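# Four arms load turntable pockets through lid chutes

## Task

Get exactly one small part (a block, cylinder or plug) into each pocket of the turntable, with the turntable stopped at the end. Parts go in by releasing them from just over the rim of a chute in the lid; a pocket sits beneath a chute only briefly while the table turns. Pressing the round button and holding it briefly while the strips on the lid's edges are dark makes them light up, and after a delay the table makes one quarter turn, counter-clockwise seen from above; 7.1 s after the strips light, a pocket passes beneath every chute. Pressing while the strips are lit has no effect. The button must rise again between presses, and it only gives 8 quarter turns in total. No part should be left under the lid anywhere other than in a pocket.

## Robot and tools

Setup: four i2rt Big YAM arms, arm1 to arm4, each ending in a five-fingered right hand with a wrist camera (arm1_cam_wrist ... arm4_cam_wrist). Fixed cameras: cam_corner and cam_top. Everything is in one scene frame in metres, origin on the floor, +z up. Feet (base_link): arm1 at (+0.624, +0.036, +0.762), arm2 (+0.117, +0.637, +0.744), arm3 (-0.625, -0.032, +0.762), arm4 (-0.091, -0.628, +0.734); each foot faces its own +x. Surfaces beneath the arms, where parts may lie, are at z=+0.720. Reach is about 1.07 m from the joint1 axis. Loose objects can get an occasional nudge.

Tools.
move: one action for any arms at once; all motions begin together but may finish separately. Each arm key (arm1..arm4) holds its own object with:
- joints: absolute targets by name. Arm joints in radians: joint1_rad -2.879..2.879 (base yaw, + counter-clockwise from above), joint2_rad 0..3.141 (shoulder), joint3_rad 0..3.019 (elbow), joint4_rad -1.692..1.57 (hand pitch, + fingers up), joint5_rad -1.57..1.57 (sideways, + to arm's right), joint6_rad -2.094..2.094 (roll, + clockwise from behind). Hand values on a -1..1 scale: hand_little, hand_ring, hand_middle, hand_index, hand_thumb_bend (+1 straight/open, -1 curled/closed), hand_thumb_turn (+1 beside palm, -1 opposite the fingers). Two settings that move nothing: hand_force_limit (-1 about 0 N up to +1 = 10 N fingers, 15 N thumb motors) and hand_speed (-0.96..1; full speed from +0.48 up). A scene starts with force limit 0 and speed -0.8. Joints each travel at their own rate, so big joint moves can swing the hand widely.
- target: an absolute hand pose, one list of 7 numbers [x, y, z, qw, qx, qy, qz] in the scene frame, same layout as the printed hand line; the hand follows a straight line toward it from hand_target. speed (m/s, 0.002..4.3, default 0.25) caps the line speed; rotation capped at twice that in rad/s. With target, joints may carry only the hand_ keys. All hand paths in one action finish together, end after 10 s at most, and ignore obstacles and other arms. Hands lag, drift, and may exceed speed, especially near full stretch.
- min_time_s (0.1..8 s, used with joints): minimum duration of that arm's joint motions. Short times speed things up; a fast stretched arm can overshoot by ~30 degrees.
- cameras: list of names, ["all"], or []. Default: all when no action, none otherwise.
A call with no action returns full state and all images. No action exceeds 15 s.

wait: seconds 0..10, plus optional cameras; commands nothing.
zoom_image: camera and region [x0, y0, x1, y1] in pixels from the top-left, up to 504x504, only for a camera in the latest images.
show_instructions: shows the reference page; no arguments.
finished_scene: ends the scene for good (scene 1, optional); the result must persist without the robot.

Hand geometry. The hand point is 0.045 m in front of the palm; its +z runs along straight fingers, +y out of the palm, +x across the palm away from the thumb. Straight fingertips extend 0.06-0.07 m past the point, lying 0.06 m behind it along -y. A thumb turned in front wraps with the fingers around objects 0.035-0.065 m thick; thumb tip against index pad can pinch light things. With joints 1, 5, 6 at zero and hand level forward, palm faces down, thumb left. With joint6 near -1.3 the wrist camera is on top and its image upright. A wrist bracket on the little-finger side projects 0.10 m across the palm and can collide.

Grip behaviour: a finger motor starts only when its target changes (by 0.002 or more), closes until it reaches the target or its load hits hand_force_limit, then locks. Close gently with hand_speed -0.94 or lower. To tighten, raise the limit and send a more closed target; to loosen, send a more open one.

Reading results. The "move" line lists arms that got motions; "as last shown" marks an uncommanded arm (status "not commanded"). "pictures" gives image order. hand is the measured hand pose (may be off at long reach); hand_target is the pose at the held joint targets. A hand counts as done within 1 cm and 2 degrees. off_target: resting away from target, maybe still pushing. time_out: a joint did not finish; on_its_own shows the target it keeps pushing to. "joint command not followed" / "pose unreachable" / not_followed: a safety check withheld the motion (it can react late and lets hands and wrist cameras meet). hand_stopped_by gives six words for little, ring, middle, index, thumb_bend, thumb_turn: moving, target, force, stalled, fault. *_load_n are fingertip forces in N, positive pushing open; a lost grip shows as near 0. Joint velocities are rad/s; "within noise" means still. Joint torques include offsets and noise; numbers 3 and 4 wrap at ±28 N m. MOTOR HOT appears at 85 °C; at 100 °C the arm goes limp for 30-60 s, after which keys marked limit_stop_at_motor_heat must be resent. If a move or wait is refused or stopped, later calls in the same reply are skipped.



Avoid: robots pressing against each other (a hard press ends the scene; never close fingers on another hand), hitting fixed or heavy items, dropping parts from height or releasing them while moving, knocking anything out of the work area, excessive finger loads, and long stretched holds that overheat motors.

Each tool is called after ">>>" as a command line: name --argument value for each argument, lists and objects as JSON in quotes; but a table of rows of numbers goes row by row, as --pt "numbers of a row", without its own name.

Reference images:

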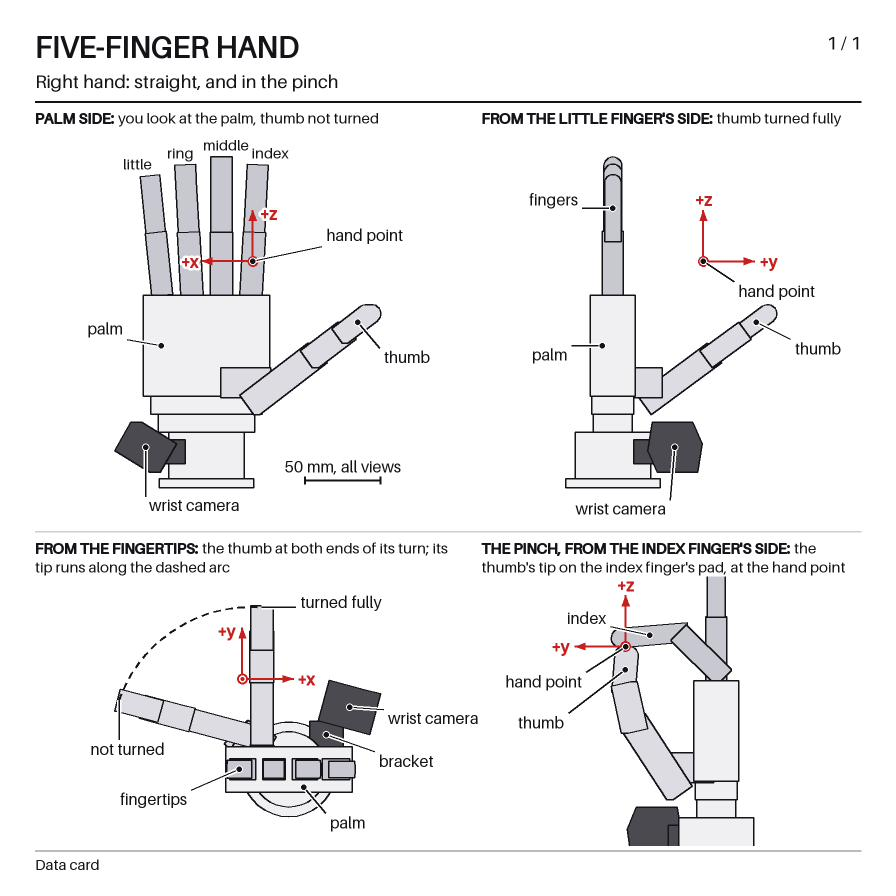

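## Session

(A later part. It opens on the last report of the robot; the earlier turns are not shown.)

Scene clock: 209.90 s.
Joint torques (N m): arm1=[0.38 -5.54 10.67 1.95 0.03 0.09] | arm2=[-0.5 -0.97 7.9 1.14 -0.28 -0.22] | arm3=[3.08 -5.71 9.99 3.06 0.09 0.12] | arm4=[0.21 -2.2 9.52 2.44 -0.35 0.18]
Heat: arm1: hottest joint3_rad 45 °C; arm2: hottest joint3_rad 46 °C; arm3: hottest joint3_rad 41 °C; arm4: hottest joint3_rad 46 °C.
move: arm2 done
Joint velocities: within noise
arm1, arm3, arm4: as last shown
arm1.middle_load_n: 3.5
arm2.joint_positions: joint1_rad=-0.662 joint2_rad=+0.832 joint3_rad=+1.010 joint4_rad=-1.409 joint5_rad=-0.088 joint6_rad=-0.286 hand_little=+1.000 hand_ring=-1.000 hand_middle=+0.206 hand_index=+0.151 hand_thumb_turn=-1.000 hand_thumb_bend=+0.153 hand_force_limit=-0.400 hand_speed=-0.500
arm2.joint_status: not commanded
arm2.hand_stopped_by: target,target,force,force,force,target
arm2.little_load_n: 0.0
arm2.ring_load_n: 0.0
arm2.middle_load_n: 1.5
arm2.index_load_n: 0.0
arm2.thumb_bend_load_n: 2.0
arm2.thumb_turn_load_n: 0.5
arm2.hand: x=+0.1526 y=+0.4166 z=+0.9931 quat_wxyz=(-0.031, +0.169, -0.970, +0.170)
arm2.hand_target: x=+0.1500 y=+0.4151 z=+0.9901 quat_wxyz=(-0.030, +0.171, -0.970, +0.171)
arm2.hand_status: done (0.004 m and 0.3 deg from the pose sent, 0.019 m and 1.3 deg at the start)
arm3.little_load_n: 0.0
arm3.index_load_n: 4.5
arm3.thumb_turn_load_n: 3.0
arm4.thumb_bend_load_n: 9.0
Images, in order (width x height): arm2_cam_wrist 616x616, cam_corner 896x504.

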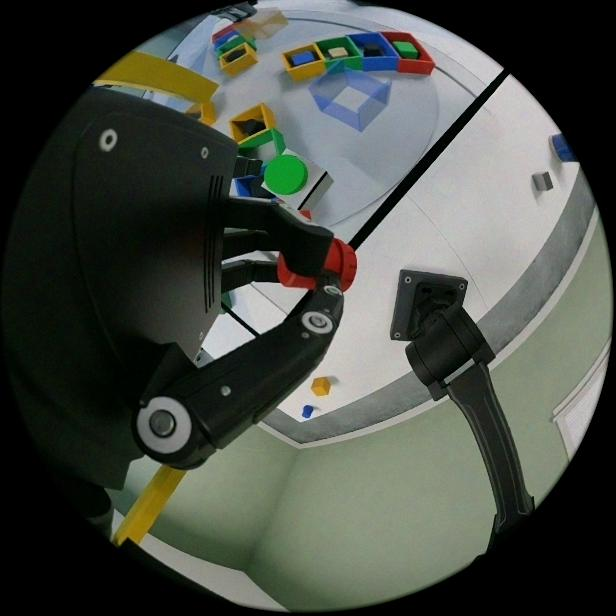

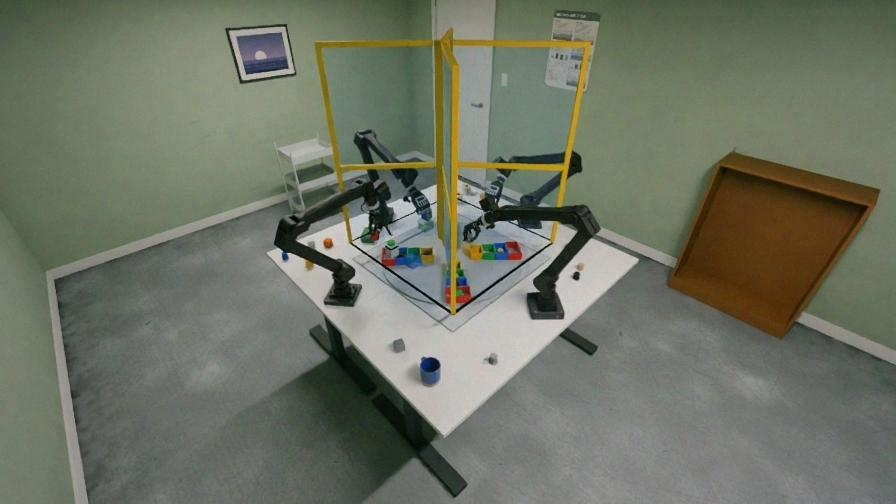

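>>> move --arm2 '{"target":[0.144,0.423,0.966,-0.0302,0.1710,-0.9699,0.1710],"speed":0.08}' --cameras '["arm2_cam_wrist","cam_corner"]'

>>> zoom_image --camera "arm2_cam_wrist" --region '[210, 120, 330, 240]'

>>> zoom_image --camera "cam_corner" --region '[370, 205, 430, 265]'

Scene clock: 211.53 s.
Joint torques (N m): arm1=[0.32 -5.77 10.69 1.94 0.04 0.1] | arm2=[-0.32 -1.26 7.82 1.17 -0.26 -0.21] | arm3=[2.9 -5.48 9.89 3.04 0.11 0.13] | arm4=[0.21 -2.2 9.51 2.44 -0.35 0.18]
Heat: arm1: hottest joint3_rad 45 °C; arm2: hottest joint3_rad 46 °C; arm3: hottest joint3_rad 41 °C; arm4: hottest joint3_rad 47 °C.
move: arm2 done
Joint velocities: within noise
arm1, arm3, arm4: as last shown
arm1.middle_load_n: 3.0
arm2.joint_positions: joint1_rad=-0.690 joint2_rad=+0.810 joint3_rad=+0.935 joint4_rad=-1.366 joint5_rad=-0.098 joint6_rad=-0.313 hand_little=+1.000 hand_ring=-1.000 hand_middle=+0.206 hand_index=+0.151 hand_thumb_turn=-1.000 hand_thumb_bend=+0.153 hand_force_limit=-0.400 hand_speed=-0.500
arm2.joint_status: not commanded
arm2.hand_stopped_by: target,target,force,force,force,target
arm2.little_load_n: 0.0
arm2.ring_load_n: 0.0
arm2.middle_load_n: 1.5
arm2.index_load_n: 0.0
arm2.thumb_bend_load_n: 1.5
arm2.thumb_turn_load_n: 0.5
arm2.hand: x=+0.1467 y=+0.4231 z=+0.9678 quat_wxyz=(-0.032, +0.169, -0.971, +0.165)
arm2.hand_target: x=+0.1440 y=+0.4230 z=+0.9660 quat_wxyz=(-0.030, +0.171, -0.970, +0.171)
arm2.hand_status: done (0.003 m and 0.7 deg from the pose sent, 0.029 m and 0.3 deg at the start)
arm3.index_load_n: 5.0
Images, in order (width x height): arm2_cam_wrist 616x616, cam_corner 896x504.

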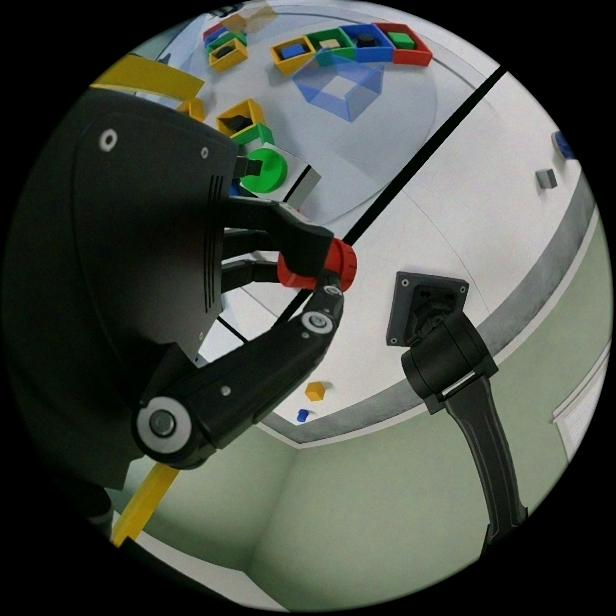

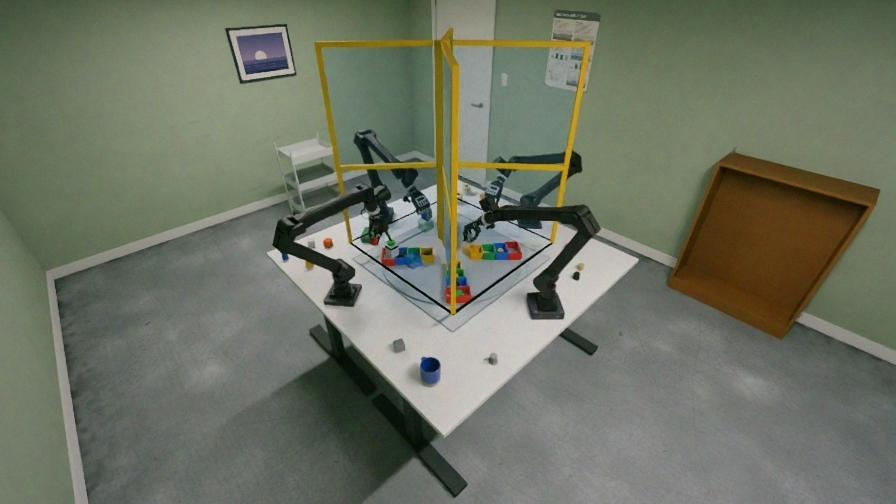

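Scaled by 4.200 from the camera's image (finer frame: 880x880).

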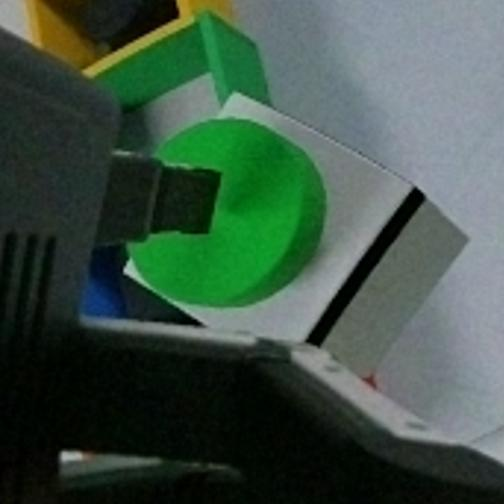

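Scaled by 8.400 from the camera's image (finer frame: 1280x720).

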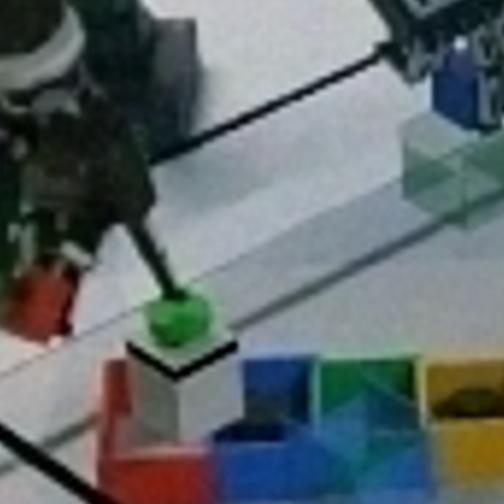

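>>> move --arm2 '{"target":[0.144,0.423,0.950,-0.0302,0.1710,-0.9699,0.1710],"speed":0.08}' --cameras '["arm2_cam_wrist","cam_corner"]'

>>> wait --seconds 0.2 --cameras '["cam_corner"]'

>>> wait --seconds 0.2 --cameras '["cam_corner"]'

>>> wait --seconds 0.2 --cameras '["cam_corner"]'

Scene clock: 214.07 s.
Joint torques (N m): arm1=[0.44 -5.66 10.65 1.92 0.04 0.09] | arm2=[-0.79 -0.03 6.89 1.24 -0.28 -0.21] | arm3=[2.96 -5.48 9.92 3.1 0.09 0.11] | arm4=[0.21 -2.2 9.52 2.41 -0.35 0.18]
Heat: arm1: hottest joint3_rad 45 °C; arm2: hottest joint3_rad 46 °C; arm3: hottest joint3_rad 40 °C; arm4: hottest joint3_rad 47 °C.
move: arm2 done
Joint velocities: within noise
arm1, arm3, arm4: as last shown
arm1.index_load_n: 3.0
arm2.joint_positions: joint1_rad=-0.691 joint2_rad=+0.791 joint3_rad=+0.903 joint4_rad=-1.330 joint5_rad=-0.098 joint6_rad=-0.314 hand_little=+1.000 hand_ring=-1.000 hand_middle=+0.206 hand_index=+0.151 hand_thumb_turn=-1.000 hand_thumb_bend=+0.153 hand_force_limit=-0.400 hand_speed=-0.500
arm2.joint_status: not commanded
arm2.hand_stopped_by: target,target,force,force,force,target
arm2.little_load_n: -0.5
arm2.ring_load_n: 0.0
arm2.middle_load_n: 1.5
arm2.index_load_n: 0.0
arm2.thumb_bend_load_n: 2.0
arm2.thumb_turn_load_n: 0.5
arm2.hand: x=+0.1468 y=+0.4220 z=+0.9597 quat_wxyz=(-0.030, +0.170, -0.969, +0.177)
arm2.hand_target: x=+0.1441 y=+0.4232 z=+0.9502 quat_wxyz=(-0.030, +0.171, -0.970, +0.171)
arm2.hand_status: done (0.010 m and 0.7 deg from the pose sent, 0.018 m and 0.7 deg at the start)
arm3.middle_load_n: 4.5
arm4.ring_load_n: 8.0
arm4.thumb_turn_load_n: 3.5
Images, in order (width x height): arm2_cam_wrist 616x616, cam_corner 896x504.

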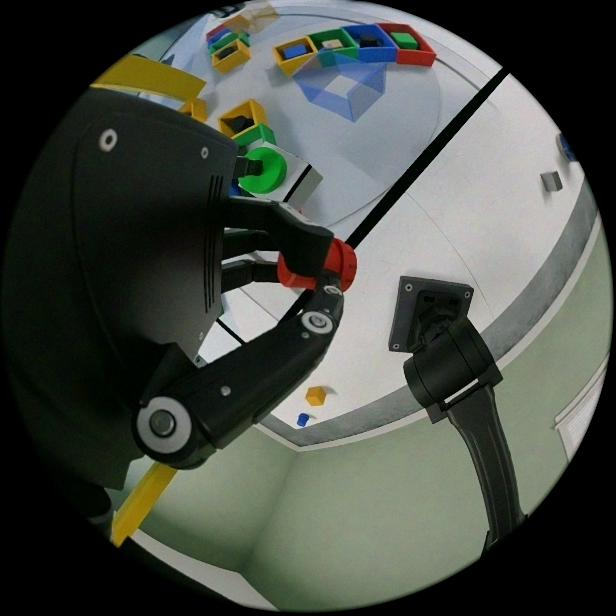

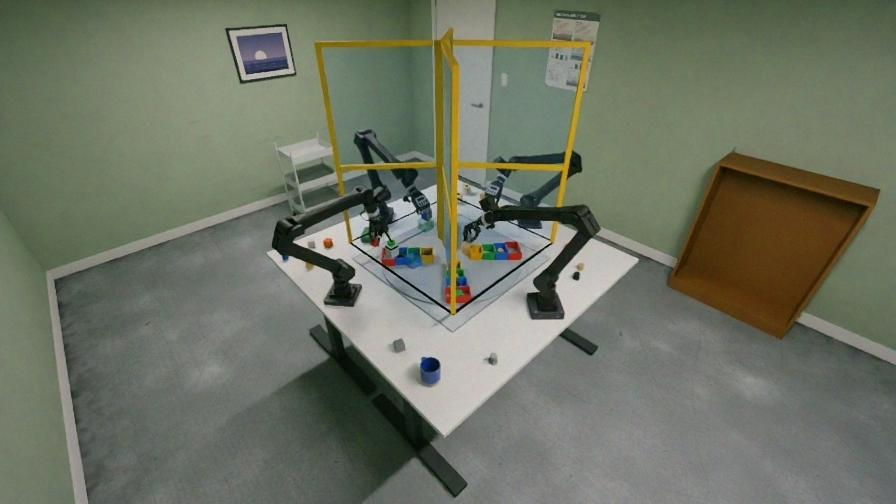

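Scene clock: 214.27 s.
Joint torques (N m): arm1=[0.26 -5.71 10.73 1.88 0.03 0.1] | arm2=[-0.67 -0.15 6.79 1.16 -0.28 -0.23] | arm3=[3.08 -5.3 9.92 3.04 0.1 0.12] | arm4=[0.21 -2.2 9.51 2.43 -0.35 0.18]
Heat: arm1: hottest joint3_rad 45 °C; arm2: hottest joint3_rad 46 °C; arm3: hottest joint3_rad 40 °C; arm4: hottest joint3_rad 47 °C.
Joint velocities: within noise
arm1.joint_positions: joint1_rad=-0.861 joint2_rad=+1.065 joint3_rad=+0.785 joint4_rad=-0.381 joint5_rad=-0.058 joint6_rad=-0.047 hand_little=-1.000 hand_ring=-1.000 hand_middle=+0.301 hand_index=+0.300 hand_thumb_turn=-1.000 hand_thumb_bend=+0.169 hand_force_limit=+0.100 hand_speed=-0.500
arm1.joint_status: not commanded
arm1.hand_stopped_by: target,target,target,target,force,target
arm1.little_load_n: 0.0
arm1.ring_load_n: 0.0
arm1.middle_load_n: 3.5
arm1.index_load_n: 3.5
arm1.thumb_bend_load_n: 8.0
arm1.thumb_turn_load_n: 0.0
arm1.hand: x=+0.1847 y=+0.0080 z=+0.9358 quat_wxyz=(+0.303, -0.619, -0.652, +0.315)
arm1.hand_target: x=+0.1821 y=+0.0031 z=+0.9401 quat_wxyz=(+0.307, -0.616, -0.650, +0.324)
arm1.hand_status: not commanded
arm2.joint_positions: joint1_rad=-0.691 joint2_rad=+0.791 joint3_rad=+0.903 joint4_rad=-1.330 joint5_rad=-0.098 joint6_rad=-0.314 hand_little=+1.000 hand_ring=-1.000 hand_middle=+0.206 hand_index=+0.151 hand_thumb_turn=-1.000 hand_thumb_bend=+0.153 hand_force_limit=-0.400 hand_speed=-0.500
arm2.joint_status: not commanded
arm2.hand_stopped_by: target,target,force,force,force,target
arm2.little_load_n: 0.0
arm2.ring_load_n: 0.0
arm2.middle_load_n: 1.5
arm2.index_load_n: 0.0
arm2.thumb_bend_load_n: 2.0
arm2.thumb_turn_load_n: 0.5
arm2.hand: x=+0.1468 y=+0.4220 z=+0.9597 quat_wxyz=(-0.030, +0.170, -0.969, +0.177)
arm2.hand_target: x=+0.1441 y=+0.4232 z=+0.9502 quat_wxyz=(-0.030, +0.171, -0.970, +0.171)
arm2.hand_status: done (0.010 m and 0.7 deg from the pose sent, 0.018 m and 0.7 deg at the start)
arm3.joint_positions: joint1_rad=-0.794 joint2_rad=+1.181 joint3_rad=+0.820 joint4_rad=-0.306 joint5_rad=-0.004 joint6_rad=-0.007 hand_little=-1.000 hand_ring=-0.007 hand_middle=+0.186 hand_index=+0.074 hand_thumb_turn=-1.000 hand_thumb_bend=+0.183 hand_force_limit=+0.100 hand_speed=-0.500
arm3.joint_status: not commanded
arm3.hand_stopped_by: target,force,force,force,force,target
arm3.little_load_n: 0.0
arm3.ring_load_n: 7.0
arm3.middle_load_n: 4.0
arm3.index_load_n: 5.0
arm3.thumb_bend_load_n: 9.5
arm3.thumb_turn_load_n: 3.0
arm3.hand: x=-0.1577 y=+0.0219 z=+0.9257 quat_wxyz=(-0.318, +0.653, -0.615, +0.308)
arm3.hand_target: x=-0.1532 y=+0.0279 z=+0.9240 quat_wxyz=(-0.324, +0.650, -0.615, +0.307)
arm3.hand_status: not commanded
arm4.joint_positions: joint1_rad=-1.270 joint2_rad=+0.629 joint3_rad=+0.644 joint4_rad=-0.758 joint5_rad=-0.434 joint6_rad=-0.370 hand_little=-1.000 hand_ring=+0.273 hand_middle=+0.346 hand_index=+0.380 hand_thumb_turn=-1.000 hand_thumb_bend=+0.094 hand_force_limit=-0.400 hand_speed=-0.500
arm4.joint_status: not commanded
arm4.hand_stopped_by: target,force,force,force,force,target
arm4.little_load_n: 0.0
arm4.ring_load_n: 8.5
arm4.middle_load_n: 1.0
arm4.index_load_n: 1.0
arm4.thumb_bend_load_n: 9.0
arm4.thumb_turn_load_n: 3.5
arm4.hand: x=-0.0347 y=-0.3454 z=+0.9310 quat_wxyz=(-0.439, +0.898, +0.026, -0.012)
arm4.hand_target: x=-0.0350 y=-0.3411 z=+0.9321 quat_wxyz=(-0.446, +0.895, +0.025, -0.013)
arm4.hand_status: not commanded
wait: 0.20 s; no rest
Images, in order (width x height): cam_corner 896x504.

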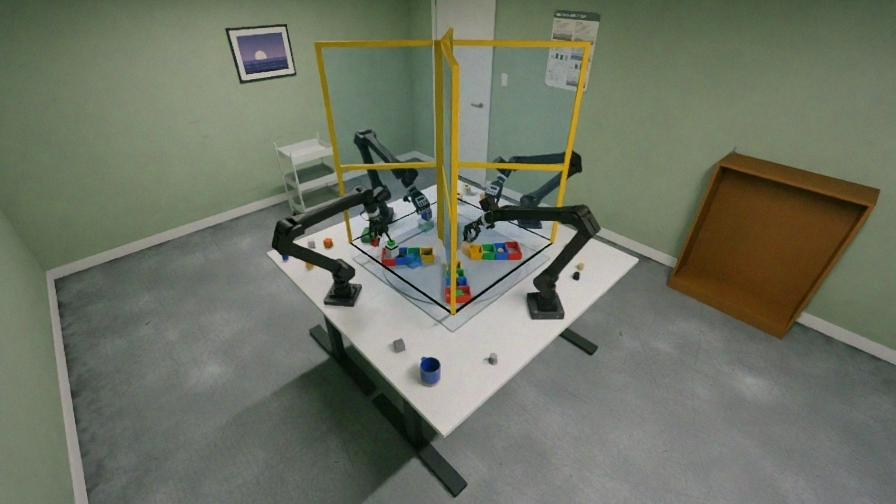

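Scene clock: 214.47 s.
Joint torques (N m): arm1=[0.32 -5.66 10.65 1.88 0.04 0.09] | arm2=[-0.73 -0.09 6.91 1.17 -0.28 -0.24] | arm3=[3.19 -5.48 9.87 3 0.1 0.11] | arm4=[0.15 -2.26 9.51 2.43 -0.35 0.18]
Heat: arm1: hottest joint3_rad 45 °C; arm2: hottest joint3_rad 46 °C; arm3: hottest joint3_rad 40 °C; arm4: hottest joint3_rad 47 °C.
Joint velocities: within noise
arm1.joint_positions: joint1_rad=-0.861 joint2_rad=+1.065 joint3_rad=+0.785 joint4_rad=-0.381 joint5_rad=-0.058 joint6_rad=-0.047 hand_little=-1.000 hand_ring=-1.000 hand_middle=+0.301 hand_index=+0.300 hand_thumb_turn=-1.000 hand_thumb_bend=+0.169 hand_force_limit=+0.100 hand_speed=-0.500
arm1.joint_status: not commanded
arm1.hand_stopped_by: target,target,target,target,force,target
arm1.little_load_n: 0.5
arm1.ring_load_n: 0.0
arm1.middle_load_n: 3.0
arm1.index_load_n: 3.5
arm1.thumb_bend_load_n: 8.0
arm1.thumb_turn_load_n: 0.0
arm1.hand: x=+0.1847 y=+0.0080 z=+0.9358 quat_wxyz=(+0.303, -0.619, -0.652, +0.315)
arm1.hand_target: x=+0.1821 y=+0.0031 z=+0.9401 quat_wxyz=(+0.307, -0.616, -0.650, +0.324)
arm1.hand_status: not commanded
arm2.joint_positions: joint1_rad=-0.691 joint2_rad=+0.791 joint3_rad=+0.903 joint4_rad=-1.330 joint5_rad=-0.098 joint6_rad=-0.314 hand_little=+1.000 hand_ring=-1.000 hand_middle=+0.206 hand_index=+0.151 hand_thumb_turn=-1.000 hand_thumb_bend=+0.153 hand_force_limit=-0.400 hand_speed=-0.500
arm2.joint_status: not commanded
arm2.hand_stopped_by: target,target,force,force,force,target
arm2.little_load_n: -0.5
arm2.ring_load_n: 0.0
arm2.middle_load_n: 1.5
arm2.index_load_n: 0.0
arm2.thumb_bend_load_n: 1.5
arm2.thumb_turn_load_n: 0.5
arm2.hand: x=+0.1468 y=+0.4220 z=+0.9597 quat_wxyz=(-0.030, +0.170, -0.969, +0.177)
arm2.hand_target: x=+0.1441 y=+0.4232 z=+0.9502 quat_wxyz=(-0.030, +0.171, -0.970, +0.171)
arm2.hand_status: done (0.010 m and 0.7 deg from the pose sent, 0.018 m and 0.7 deg at the start)
arm3.joint_positions: joint1_rad=-0.794 joint2_rad=+1.181 joint3_rad=+0.820 joint4_rad=-0.306 joint5_rad=-0.004 joint6_rad=-0.007 hand_little=-1.000 hand_ring=-0.007 hand_middle=+0.186 hand_index=+0.074 hand_thumb_turn=-1.000 hand_thumb_bend=+0.183 hand_force_limit=+0.100 hand_speed=-0.500
arm3.joint_status: not commanded
arm3.hand_stopped_by: target,force,force,force,force,target
arm3.little_load_n: 0.0
arm3.ring_load_n: 7.0
arm3.middle_load_n: 4.5
arm3.index_load_n: 4.5
arm3.thumb_bend_load_n: 10.0
arm3.thumb_turn_load_n: 3.0
arm3.hand: x=-0.1577 y=+0.0219 z=+0.9257 quat_wxyz=(-0.318, +0.653, -0.615, +0.308)
arm3.hand_target: x=-0.1532 y=+0.0279 z=+0.9240 quat_wxyz=(-0.324, +0.650, -0.615, +0.307)
arm3.hand_status: not commanded
arm4.joint_positions: joint1_rad=-1.270 joint2_rad=+0.629 joint3_rad=+0.644 joint4_rad=-0.758 joint5_rad=-0.434 joint6_rad=-0.370 hand_little=-1.000 hand_ring=+0.273 hand_middle=+0.346 hand_index=+0.380 hand_thumb_turn=-1.000 hand_thumb_bend=+0.094 hand_force_limit=-0.400 hand_speed=-0.500
arm4.joint_status: not commanded
arm4.hand_stopped_by: target,force,force,force,force,target
arm4.little_load_n: 0.0
arm4.ring_load_n: 8.0
arm4.middle_load_n: 1.0
arm4.index_load_n: 1.0
arm4.thumb_bend_load_n: 9.0
arm4.thumb_turn_load_n: 4.0
arm4.hand: x=-0.0347 y=-0.3454 z=+0.9310 quat_wxyz=(-0.439, +0.898, +0.026, -0.012)
arm4.hand_target: x=-0.0350 y=-0.3411 z=+0.9321 quat_wxyz=(-0.446, +0.895, +0.025, -0.013)
arm4.hand_status: not commanded
wait: 0.20 s; no rest
Images, in order (width x height): cam_corner 896x504.

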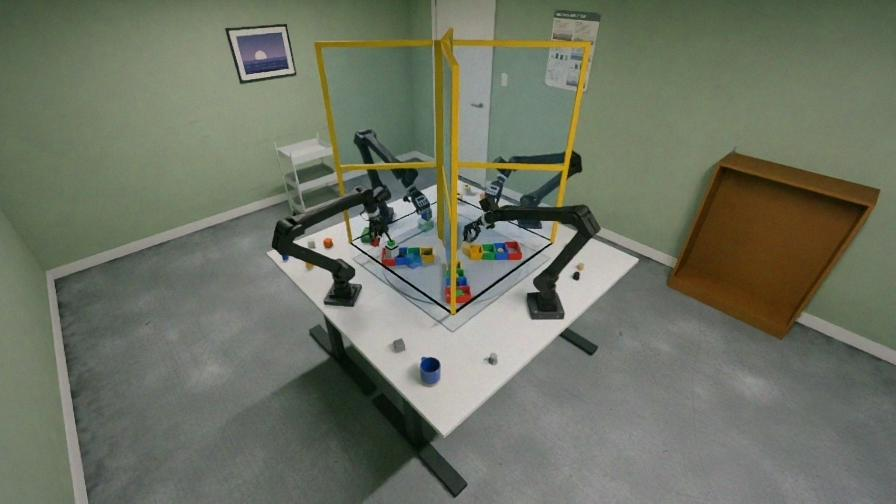

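Scene clock: 214.67 s.
Joint torques (N m): arm1=[0.38 -5.71 10.62 1.94 0.04 0.08] | arm2=[-0.38 -0.15 6.84 1.22 -0.29 -0.21] | arm3=[2.84 -5.3 9.94 3.06 0.1 0.13] | arm4=[0.21 -2.26 9.5 2.43 -0.35 0.18]
Heat: arm1: hottest joint3_rad 45 °C; arm2: hottest joint3_rad 46 °C; arm3: hottest joint3_rad 40 °C; arm4: hottest joint3_rad 47 °C.
Joint velocities: arm1=[-0.005 0.005 0.002 -0.027 -0.066 0.154] | arm2=[within noise] | arm3=[within noise] | arm4=[within noise]
arm1.joint_positions: joint1_rad=-0.861 joint2_rad=+1.065 joint3_rad=+0.785 joint4_rad=-0.381 joint5_rad=-0.058 joint6_rad=-0.047 hand_little=-1.000 hand_ring=-1.000 hand_middle=+0.301 hand_index=+0.300 hand_thumb_turn=-1.000 hand_thumb_bend=+0.169 hand_force_limit=+0.100 hand_speed=-0.500
arm1.joint_status: not commanded
arm1.hand_stopped_by: target,target,target,target,force,target
arm1.little_load_n: 0.0
arm1.ring_load_n: 0.0
arm1.middle_load_n: 3.0
arm1.index_load_n: 3.5
arm1.thumb_bend_load_n: 8.0
arm1.thumb_turn_load_n: 0.0
arm1.hand: x=+0.1847 y=+0.0080 z=+0.9358 quat_wxyz=(+0.303, -0.619, -0.652, +0.315)
arm1.hand_target: x=+0.1821 y=+0.0031 z=+0.9401 quat_wxyz=(+0.307, -0.616, -0.650, +0.324)
arm1.hand_status: not commanded
arm2.joint_positions: joint1_rad=-0.691 joint2_rad=+0.791 joint3_rad=+0.903 joint4_rad=-1.330 joint5_rad=-0.098 joint6_rad=-0.314 hand_little=+1.000 hand_ring=-1.000 hand_middle=+0.206 hand_index=+0.151 hand_thumb_turn=-1.000 hand_thumb_bend=+0.153 hand_force_limit=-0.400 hand_speed=-0.500
arm2.joint_status: not commanded
arm2.hand_stopped_by: target,target,force,force,force,target
arm2.little_load_n: -0.5
arm2.ring_load_n: 0.0
arm2.middle_load_n: 1.5
arm2.index_load_n: 0.0
arm2.thumb_bend_load_n: 1.5
arm2.thumb_turn_load_n: 0.5
arm2.hand: x=+0.1468 y=+0.4220 z=+0.9597 quat_wxyz=(-0.030, +0.170, -0.969, +0.177)
arm2.hand_target: x=+0.1441 y=+0.4232 z=+0.9502 quat_wxyz=(-0.030, +0.171, -0.970, +0.171)
arm2.hand_status: done (0.010 m and 0.7 deg from the pose sent, 0.018 m and 0.7 deg at the start)
arm3.joint_positions: joint1_rad=-0.794 joint2_rad=+1.181 joint3_rad=+0.820 joint4_rad=-0.306 joint5_rad=-0.004 joint6_rad=-0.007 hand_little=-1.000 hand_ring=-0.007 hand_middle=+0.186 hand_index=+0.074 hand_thumb_turn=-1.000 hand_thumb_bend=+0.183 hand_force_limit=+0.100 hand_speed=-0.500
arm3.joint_status: not commanded
arm3.hand_stopped_by: target,force,force,force,force,target
arm3.little_load_n: 0.0
arm3.ring_load_n: 7.0
arm3.middle_load_n: 4.0
arm3.index_load_n: 5.0
arm3.thumb_bend_load_n: 9.5
arm3.thumb_turn_load_n: 3.0
arm3.hand: x=-0.1577 y=+0.0219 z=+0.9257 quat_wxyz=(-0.318, +0.653, -0.615, +0.308)
arm3.hand_target: x=-0.1532 y=+0.0279 z=+0.9240 quat_wxyz=(-0.324, +0.650, -0.615, +0.307)
arm3.hand_status: not commanded
arm4.joint_positions: joint1_rad=-1.270 joint2_rad=+0.629 joint3_rad=+0.644 joint4_rad=-0.758 joint5_rad=-0.434 joint6_rad=-0.370 hand_little=-1.000 hand_ring=+0.273 hand_middle=+0.346 hand_index=+0.380 hand_thumb_turn=-1.000 hand_thumb_bend=+0.094 hand_force_limit=-0.400 hand_speed=-0.500
arm4.joint_status: not commanded
arm4.hand_stopped_by: target,force,force,force,force,target
arm4.little_load_n: 0.0
arm4.ring_load_n: 8.5
arm4.middle_load_n: 1.0
arm4.index_load_n: 1.0
arm4.thumb_bend_load_n: 9.0
arm4.thumb_turn_load_n: 4.0
arm4.hand: x=-0.0347 y=-0.3454 z=+0.9310 quat_wxyz=(-0.439, +0.898, +0.026, -0.012)
arm4.hand_target: x=-0.0350 y=-0.3411 z=+0.9321 quat_wxyz=(-0.446, +0.895, +0.025, -0.013)
arm4.hand_status: not commanded
wait: 0.20 s; no rest
Images, in order (width x height): cam_corner 896x504.

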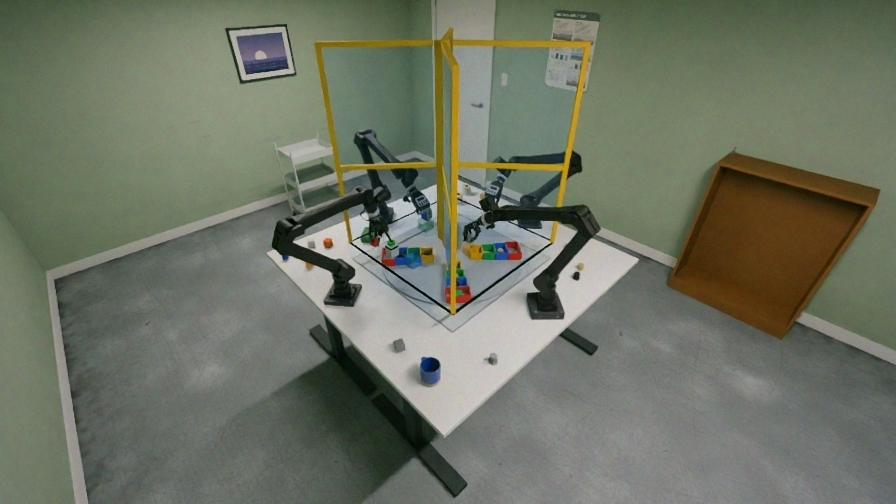

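>>> move --arm2 '{"target":[0.144,0.423,0.941,-0.0302,0.1710,-0.9699,0.1710],"speed":0.1}' --cameras '["arm2_cam_wrist","cam_corner"]'

>>> wait --seconds 0.1 --cameras '["cam_corner"]'

>>> wait --seconds 0.3 --cameras '["cam_corner"]'

Scene clock: 215.87 s.
Joint torques (N m): arm1=[0.38 -5.66 10.65 1.94 0.05 0.08] | arm2=[-0.73 0.67 6.38 1.31 -0.28 -0.25] | arm3=[2.96 -5.42 9.99 3.06 0.1 0.11] | arm4=[0.15 -2.2 9.51 2.43 -0.35 0.18]
Heat: arm1: hottest joint3_rad 45 °C; arm2: hottest joint3_rad 46 °C; arm3: hottest joint3_rad 40 °C; arm4: hottest joint3_rad 47 °C.
move: arm2 off_target
Joint velocities: within noise
arm1, arm3, arm4: as last shown
arm1.middle_load_n: 3.5
arm2.joint_positions: joint1_rad=-0.691 joint2_rad=+0.780 joint3_rad=+0.885 joint4_rad=-1.310 joint5_rad=-0.098 joint6_rad=-0.314 hand_little=+1.000 hand_ring=-1.000 hand_middle=+0.206 hand_index=+0.151 hand_thumb_turn=-1.000 hand_thumb_bend=+0.153 hand_force_limit=-0.400 hand_speed=-0.500
arm2.joint_status: not commanded
arm2.hand_stopped_by: target,target,force,force,force,target
arm2.little_load_n: -1.0
arm2.ring_load_n: 0.0
arm2.middle_load_n: 1.5
arm2.index_load_n: 0.0
arm2.thumb_bend_load_n: 2.0
arm2.thumb_turn_load_n: 0.0
arm2.hand: x=+0.1469 y=+0.4219 z=+0.9550 quat_wxyz=(-0.029, +0.170, -0.968, +0.183)
arm2.hand_target: x=+0.1441 y=+0.4236 z=+0.9413 quat_wxyz=(-0.030, +0.171, -0.970, +0.171)
arm2.hand_status: off_target (0.014 m and 1.4 deg from the pose sent, 0.019 m and 0.7 deg at the start)
arm3.little_load_n: 0.5
arm3.index_load_n: 4.5
arm3.thumb_turn_load_n: 3.5
Images, in order (width x height): arm2_cam_wrist 616x616, cam_corner 896x504.

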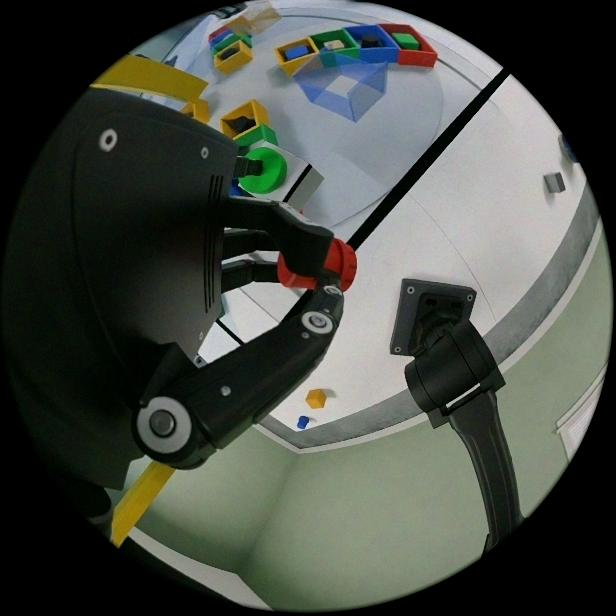

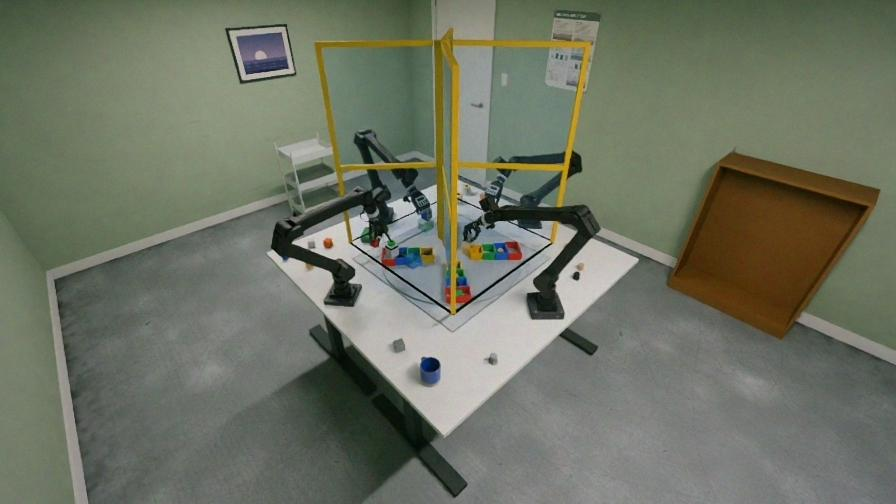

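Scene clock: 215.97 s.
Joint torques (N m): arm1=[0.5 -5.48 10.66 1.92 0.04 0.08] | arm2=[-0.56 0.5 6.38 1.39 -0.29 -0.22] | arm3=[2.9 -5.54 9.98 3.07 0.1 0.11] | arm4=[0.21 -2.2 9.51 2.43 -0.35 0.18]
Heat: arm1: hottest joint3_rad 45 °C; arm2: hottest joint3_rad 46 °C; arm3: hottest joint3_rad 40 °C; arm4: hottest joint3_rad 47 °C.
Joint velocities: within noise
arm1.joint_positions: joint1_rad=-0.861 joint2_rad=+1.065 joint3_rad=+0.785 joint4_rad=-0.381 joint5_rad=-0.058 joint6_rad=-0.047 hand_little=-1.000 hand_ring=-1.000 hand_middle=+0.301 hand_index=+0.300 hand_thumb_turn=-1.000 hand_thumb_bend=+0.169 hand_force_limit=+0.100 hand_speed=-0.500
arm1.joint_status: not commanded
arm1.hand_stopped_by: target,target,target,target,force,target
arm1.little_load_n: 0.0
arm1.ring_load_n: 0.0
arm1.middle_load_n: 3.0
arm1.index_load_n: 3.0
arm1.thumb_bend_load_n: 8.0
arm1.thumb_turn_load_n: 0.0
arm1.hand: x=+0.1847 y=+0.0080 z=+0.9358 quat_wxyz=(+0.303, -0.619, -0.652, +0.315)
arm1.hand_target: x=+0.1821 y=+0.0031 z=+0.9401 quat_wxyz=(+0.307, -0.616, -0.650, +0.324)
arm1.hand_status: not commanded
arm2.joint_positions: joint1_rad=-0.691 joint2_rad=+0.780 joint3_rad=+0.885 joint4_rad=-1.310 joint5_rad=-0.098 joint6_rad=-0.314 hand_little=+1.000 hand_ring=-1.000 hand_middle=+0.206 hand_index=+0.151 hand_thumb_turn=-1.000 hand_thumb_bend=+0.153 hand_force_limit=-0.400 hand_speed=-0.500
arm2.joint_status: not commanded
arm2.hand_stopped_by: target,target,force,force,force,target
arm2.little_load_n: -1.0
arm2.ring_load_n: 0.0
arm2.middle_load_n: 1.5
arm2.index_load_n: 0.0
arm2.thumb_bend_load_n: 2.0
arm2.thumb_turn_load_n: 0.5
arm2.hand: x=+0.1469 y=+0.4219 z=+0.9550 quat_wxyz=(-0.029, +0.170, -0.968, +0.183)
arm2.hand_target: x=+0.1441 y=+0.4236 z=+0.9413 quat_wxyz=(-0.030, +0.171, -0.970, +0.171)
arm2.hand_status: off_target (0.014 m and 1.4 deg from the pose sent, 0.019 m and 0.7 deg at the start)
arm3.joint_positions: joint1_rad=-0.794 joint2_rad=+1.181 joint3_rad=+0.820 joint4_rad=-0.306 joint5_rad=-0.004 joint6_rad=-0.007 hand_little=-1.000 hand_ring=-0.007 hand_middle=+0.186 hand_index=+0.074 hand_thumb_turn=-1.000 hand_thumb_bend=+0.183 hand_force_limit=+0.100 hand_speed=-0.500
arm3.joint_status: not commanded
arm3.hand_stopped_by: target,force,force,force,force,target
arm3.little_load_n: 0.0
arm3.ring_load_n: 7.0
arm3.middle_load_n: 4.0
arm3.index_load_n: 4.5
arm3.thumb_bend_load_n: 9.5
arm3.thumb_turn_load_n: 3.5
arm3.hand: x=-0.1577 y=+0.0219 z=+0.9257 quat_wxyz=(-0.318, +0.653, -0.615, +0.308)
arm3.hand_target: x=-0.1532 y=+0.0279 z=+0.9240 quat_wxyz=(-0.324, +0.650, -0.615, +0.307)
arm3.hand_status: not commanded
arm4.joint_positions: joint1_rad=-1.270 joint2_rad=+0.629 joint3_rad=+0.644 joint4_rad=-0.758 joint5_rad=-0.434 joint6_rad=-0.370 hand_little=-1.000 hand_ring=+0.273 hand_middle=+0.346 hand_index=+0.380 hand_thumb_turn=-1.000 hand_thumb_bend=+0.094 hand_force_limit=-0.400 hand_speed=-0.500
arm4.joint_status: not commanded
arm4.hand_stopped_by: target,force,force,force,force,target
arm4.little_load_n: 0.0
arm4.ring_load_n: 8.5
arm4.middle_load_n: 1.0
arm4.index_load_n: 1.0
arm4.thumb_bend_load_n: 9.0
arm4.thumb_turn_load_n: 4.0
arm4.hand: x=-0.0347 y=-0.3454 z=+0.9310 quat_wxyz=(-0.439, +0.898, +0.026, -0.012)
arm4.hand_target: x=-0.0350 y=-0.3411 z=+0.9321 quat_wxyz=(-0.446, +0.895, +0.025, -0.013)
arm4.hand_status: not commanded
wait: 0.10 s; no rest
Images, in order (width x height): cam_corner 896x504.

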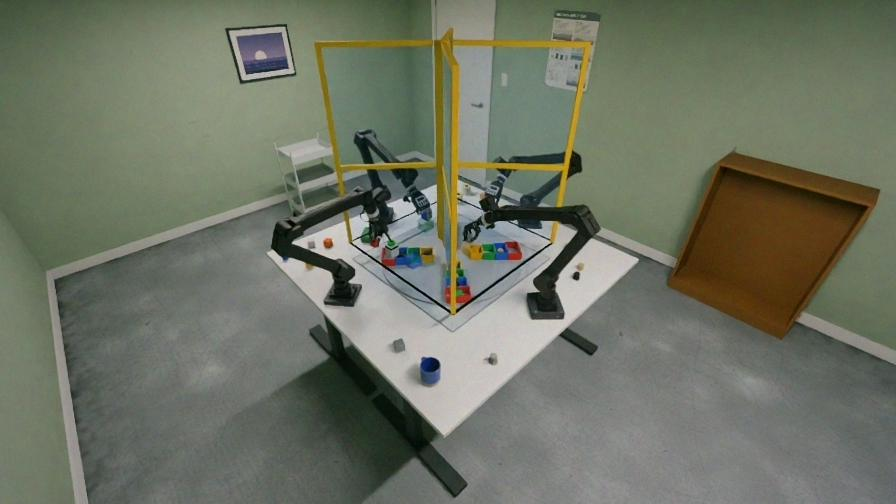

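Scene clock: 216.27 s.
Joint torques (N m): arm1=[0.38 -5.77 10.66 1.96 0.05 0.1] | arm2=[-0.56 0.32 6.37 1.31 -0.3 -0.21] | arm3=[2.84 -5.42 10 3.04 0.11 0.11] | arm4=[0.21 -2.26 9.51 2.43 -0.35 0.18]
Heat: arm1: hottest joint3_rad 45 °C; arm2: hottest joint3_rad 46 °C; arm3: hottest joint3_rad 40 °C; arm4: hottest joint3_rad 47 °C.
Joint velocities: within noise
arm1.joint_positions: joint1_rad=-0.861 joint2_rad=+1.065 joint3_rad=+0.785 joint4_rad=-0.381 joint5_rad=-0.058 joint6_rad=-0.047 hand_little=-1.000 hand_ring=-1.000 hand_middle=+0.301 hand_index=+0.300 hand_thumb_turn=-1.000 hand_thumb_bend=+0.169 hand_force_limit=+0.100 hand_speed=-0.500
arm1.joint_status: not commanded
arm1.hand_stopped_by: target,target,target,target,force,target
arm1.little_load_n: 0.0
arm1.ring_load_n: 0.0
arm1.middle_load_n: 3.0
arm1.index_load_n: 3.5
arm1.thumb_bend_load_n: 7.5
arm1.thumb_turn_load_n: 0.0
arm1.hand: x=+0.1847 y=+0.0080 z=+0.9358 quat_wxyz=(+0.303, -0.619, -0.652, +0.315)
arm1.hand_target: x=+0.1821 y=+0.0031 z=+0.9401 quat_wxyz=(+0.307, -0.616, -0.650, +0.324)
arm1.hand_status: not commanded
arm2.joint_positions: joint1_rad=-0.691 joint2_rad=+0.780 joint3_rad=+0.885 joint4_rad=-1.310 joint5_rad=-0.098 joint6_rad=-0.314 hand_little=+1.000 hand_ring=-1.000 hand_middle=+0.206 hand_index=+0.151 hand_thumb_turn=-1.000 hand_thumb_bend=+0.153 hand_force_limit=-0.400 hand_speed=-0.500
arm2.joint_status: not commanded
arm2.hand_stopped_by: target,target,force,force,force,target
arm2.little_load_n: -0.5
arm2.ring_load_n: 0.0
arm2.middle_load_n: 1.5
arm2.index_load_n: 0.0
arm2.thumb_bend_load_n: 2.0
arm2.thumb_turn_load_n: 0.0
arm2.hand: x=+0.1469 y=+0.4219 z=+0.9550 quat_wxyz=(-0.029, +0.170, -0.968, +0.183)
arm2.hand_target: x=+0.1441 y=+0.4236 z=+0.9413 quat_wxyz=(-0.030, +0.171, -0.970, +0.171)
arm2.hand_status: off_target (0.014 m and 1.4 deg from the pose sent, 0.019 m and 0.7 deg at the start)
arm3.joint_positions: joint1_rad=-0.794 joint2_rad=+1.181 joint3_rad=+0.820 joint4_rad=-0.306 joint5_rad=-0.004 joint6_rad=-0.007 hand_little=-1.000 hand_ring=-0.007 hand_middle=+0.186 hand_index=+0.074 hand_thumb_turn=-1.000 hand_thumb_bend=+0.183 hand_force_limit=+0.100 hand_speed=-0.500
arm3.joint_status: not commanded
arm3.hand_stopped_by: target,force,force,force,force,target
arm3.little_load_n: 0.0
arm3.ring_load_n: 7.0
arm3.middle_load_n: 4.0
arm3.index_load_n: 5.0
arm3.thumb_bend_load_n: 9.5
arm3.thumb_turn_load_n: 3.0
arm3.hand: x=-0.1577 y=+0.0219 z=+0.9257 quat_wxyz=(-0.318, +0.653, -0.615, +0.308)
arm3.hand_target: x=-0.1532 y=+0.0279 z=+0.9240 quat_wxyz=(-0.324, +0.650, -0.615, +0.307)
arm3.hand_status: not commanded
arm4.joint_positions: joint1_rad=-1.270 joint2_rad=+0.629 joint3_rad=+0.644 joint4_rad=-0.758 joint5_rad=-0.434 joint6_rad=-0.370 hand_little=-1.000 hand_ring=+0.273 hand_middle=+0.346 hand_index=+0.380 hand_thumb_turn=-1.000 hand_thumb_bend=+0.094 hand_force_limit=-0.400 hand_speed=-0.500
arm4.joint_status: not commanded
arm4.hand_stopped_by: target,force,force,force,force,target
arm4.little_load_n: 0.0
arm4.ring_load_n: 8.0
arm4.middle_load_n: 1.0
arm4.index_load_n: 1.0
arm4.thumb_bend_load_n: 9.0
arm4.thumb_turn_load_n: 4.0
arm4.hand: x=-0.0347 y=-0.3454 z=+0.9310 quat_wxyz=(-0.439, +0.898, +0.026, -0.012)
arm4.hand_target: x=-0.0350 y=-0.3411 z=+0.9321 quat_wxyz=(-0.446, +0.895, +0.025, -0.013)
arm4.hand_status: not commanded
wait: 0.30 s; at rest by 0.27 s
Images, in order (width x height): cam_corner 896x504.

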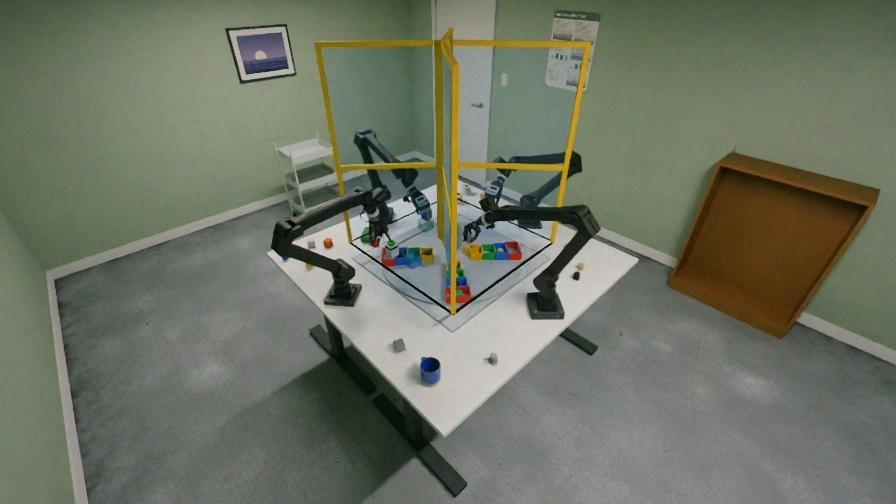

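>>> move --arm2 '{"target":[0.144,0.423,0.929,-0.0302,0.1710,-0.9699,0.1710],"speed":0.1}' --cameras '["cam_corner"]'

>>> zoom_image --camera "cam_corner" --region '[370, 205, 430, 265]'

Scene clock: 217.53 s.
Joint torques (N m): arm1=[0.44 -5.54 10.69 1.91 0.03 0.08] | arm2=[-0.5 1.44 5.48 1.51 -0.31 -0.24] | arm3=[3.02 -5.25 9.96 3.06 0.1 0.13] | arm4=[0.21 -2.2 9.52 2.43 -0.35 0.18]
Heat: arm1: hottest joint3_rad 45 °C; arm2: hottest joint3_rad 46 °C; arm3: hottest joint3_rad 40 °C; arm4: hottest joint3_rad 47 °C.
move: arm2 off_target
Joint velocities: within noise
arm1, arm3, arm4: as last shown
arm1.middle_load_n: 3.5
arm1.index_load_n: 3.0
arm1.thumb_bend_load_n: 8.0
arm2.joint_positions: joint1_rad=-0.691 joint2_rad=+0.765 joint3_rad=+0.865 joint4_rad=-1.287 joint5_rad=-0.099 joint6_rad=-0.314 hand_little=+1.000 hand_ring=-1.000 hand_middle=+0.206 hand_index=+0.151 hand_thumb_turn=-1.000 hand_thumb_bend=+0.153 hand_force_limit=-0.400 hand_speed=-0.500
arm2.joint_status: not commanded
arm2.hand_stopped_by: target,target,force,force,force,target
arm2.little_load_n: -2.0
arm2.ring_load_n: 0.0
arm2.middle_load_n: 1.5
arm2.index_load_n: 0.0
arm2.thumb_bend_load_n: 2.0
arm2.thumb_turn_load_n: 0.0
arm2.hand: x=+0.1470 y=+0.4216 z=+0.9503 quat_wxyz=(-0.028, +0.170, -0.966, +0.192)
arm2.hand_target: x=+0.1441 y=+0.4243 z=+0.9299 quat_wxyz=(-0.030, +0.171, -0.970, +0.171)
arm2.hand_status: off_target (0.022 m and 2.4 deg from the pose sent, 0.026 m and 1.5 deg at the start)
arm3.index_load_n: 4.5
arm3.thumb_turn_load_n: 3.5
arm4.thumb_bend_load_n: 9.5
arm4.thumb_turn_load_n: 3.5
Images, in order (width x height): cam_corner 896x504.

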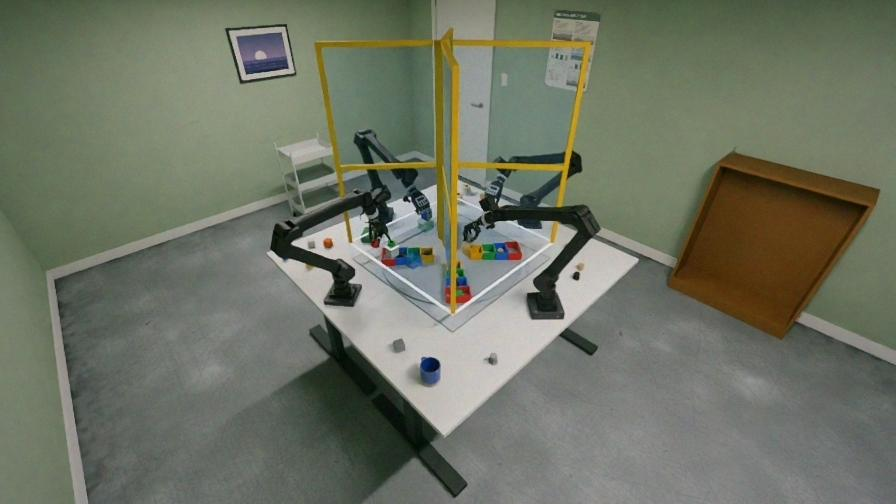

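Scaled by 8.400 from the camera's image (finer frame: 1280x720).

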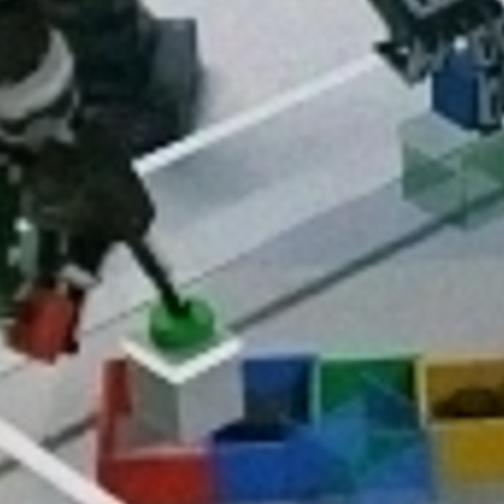

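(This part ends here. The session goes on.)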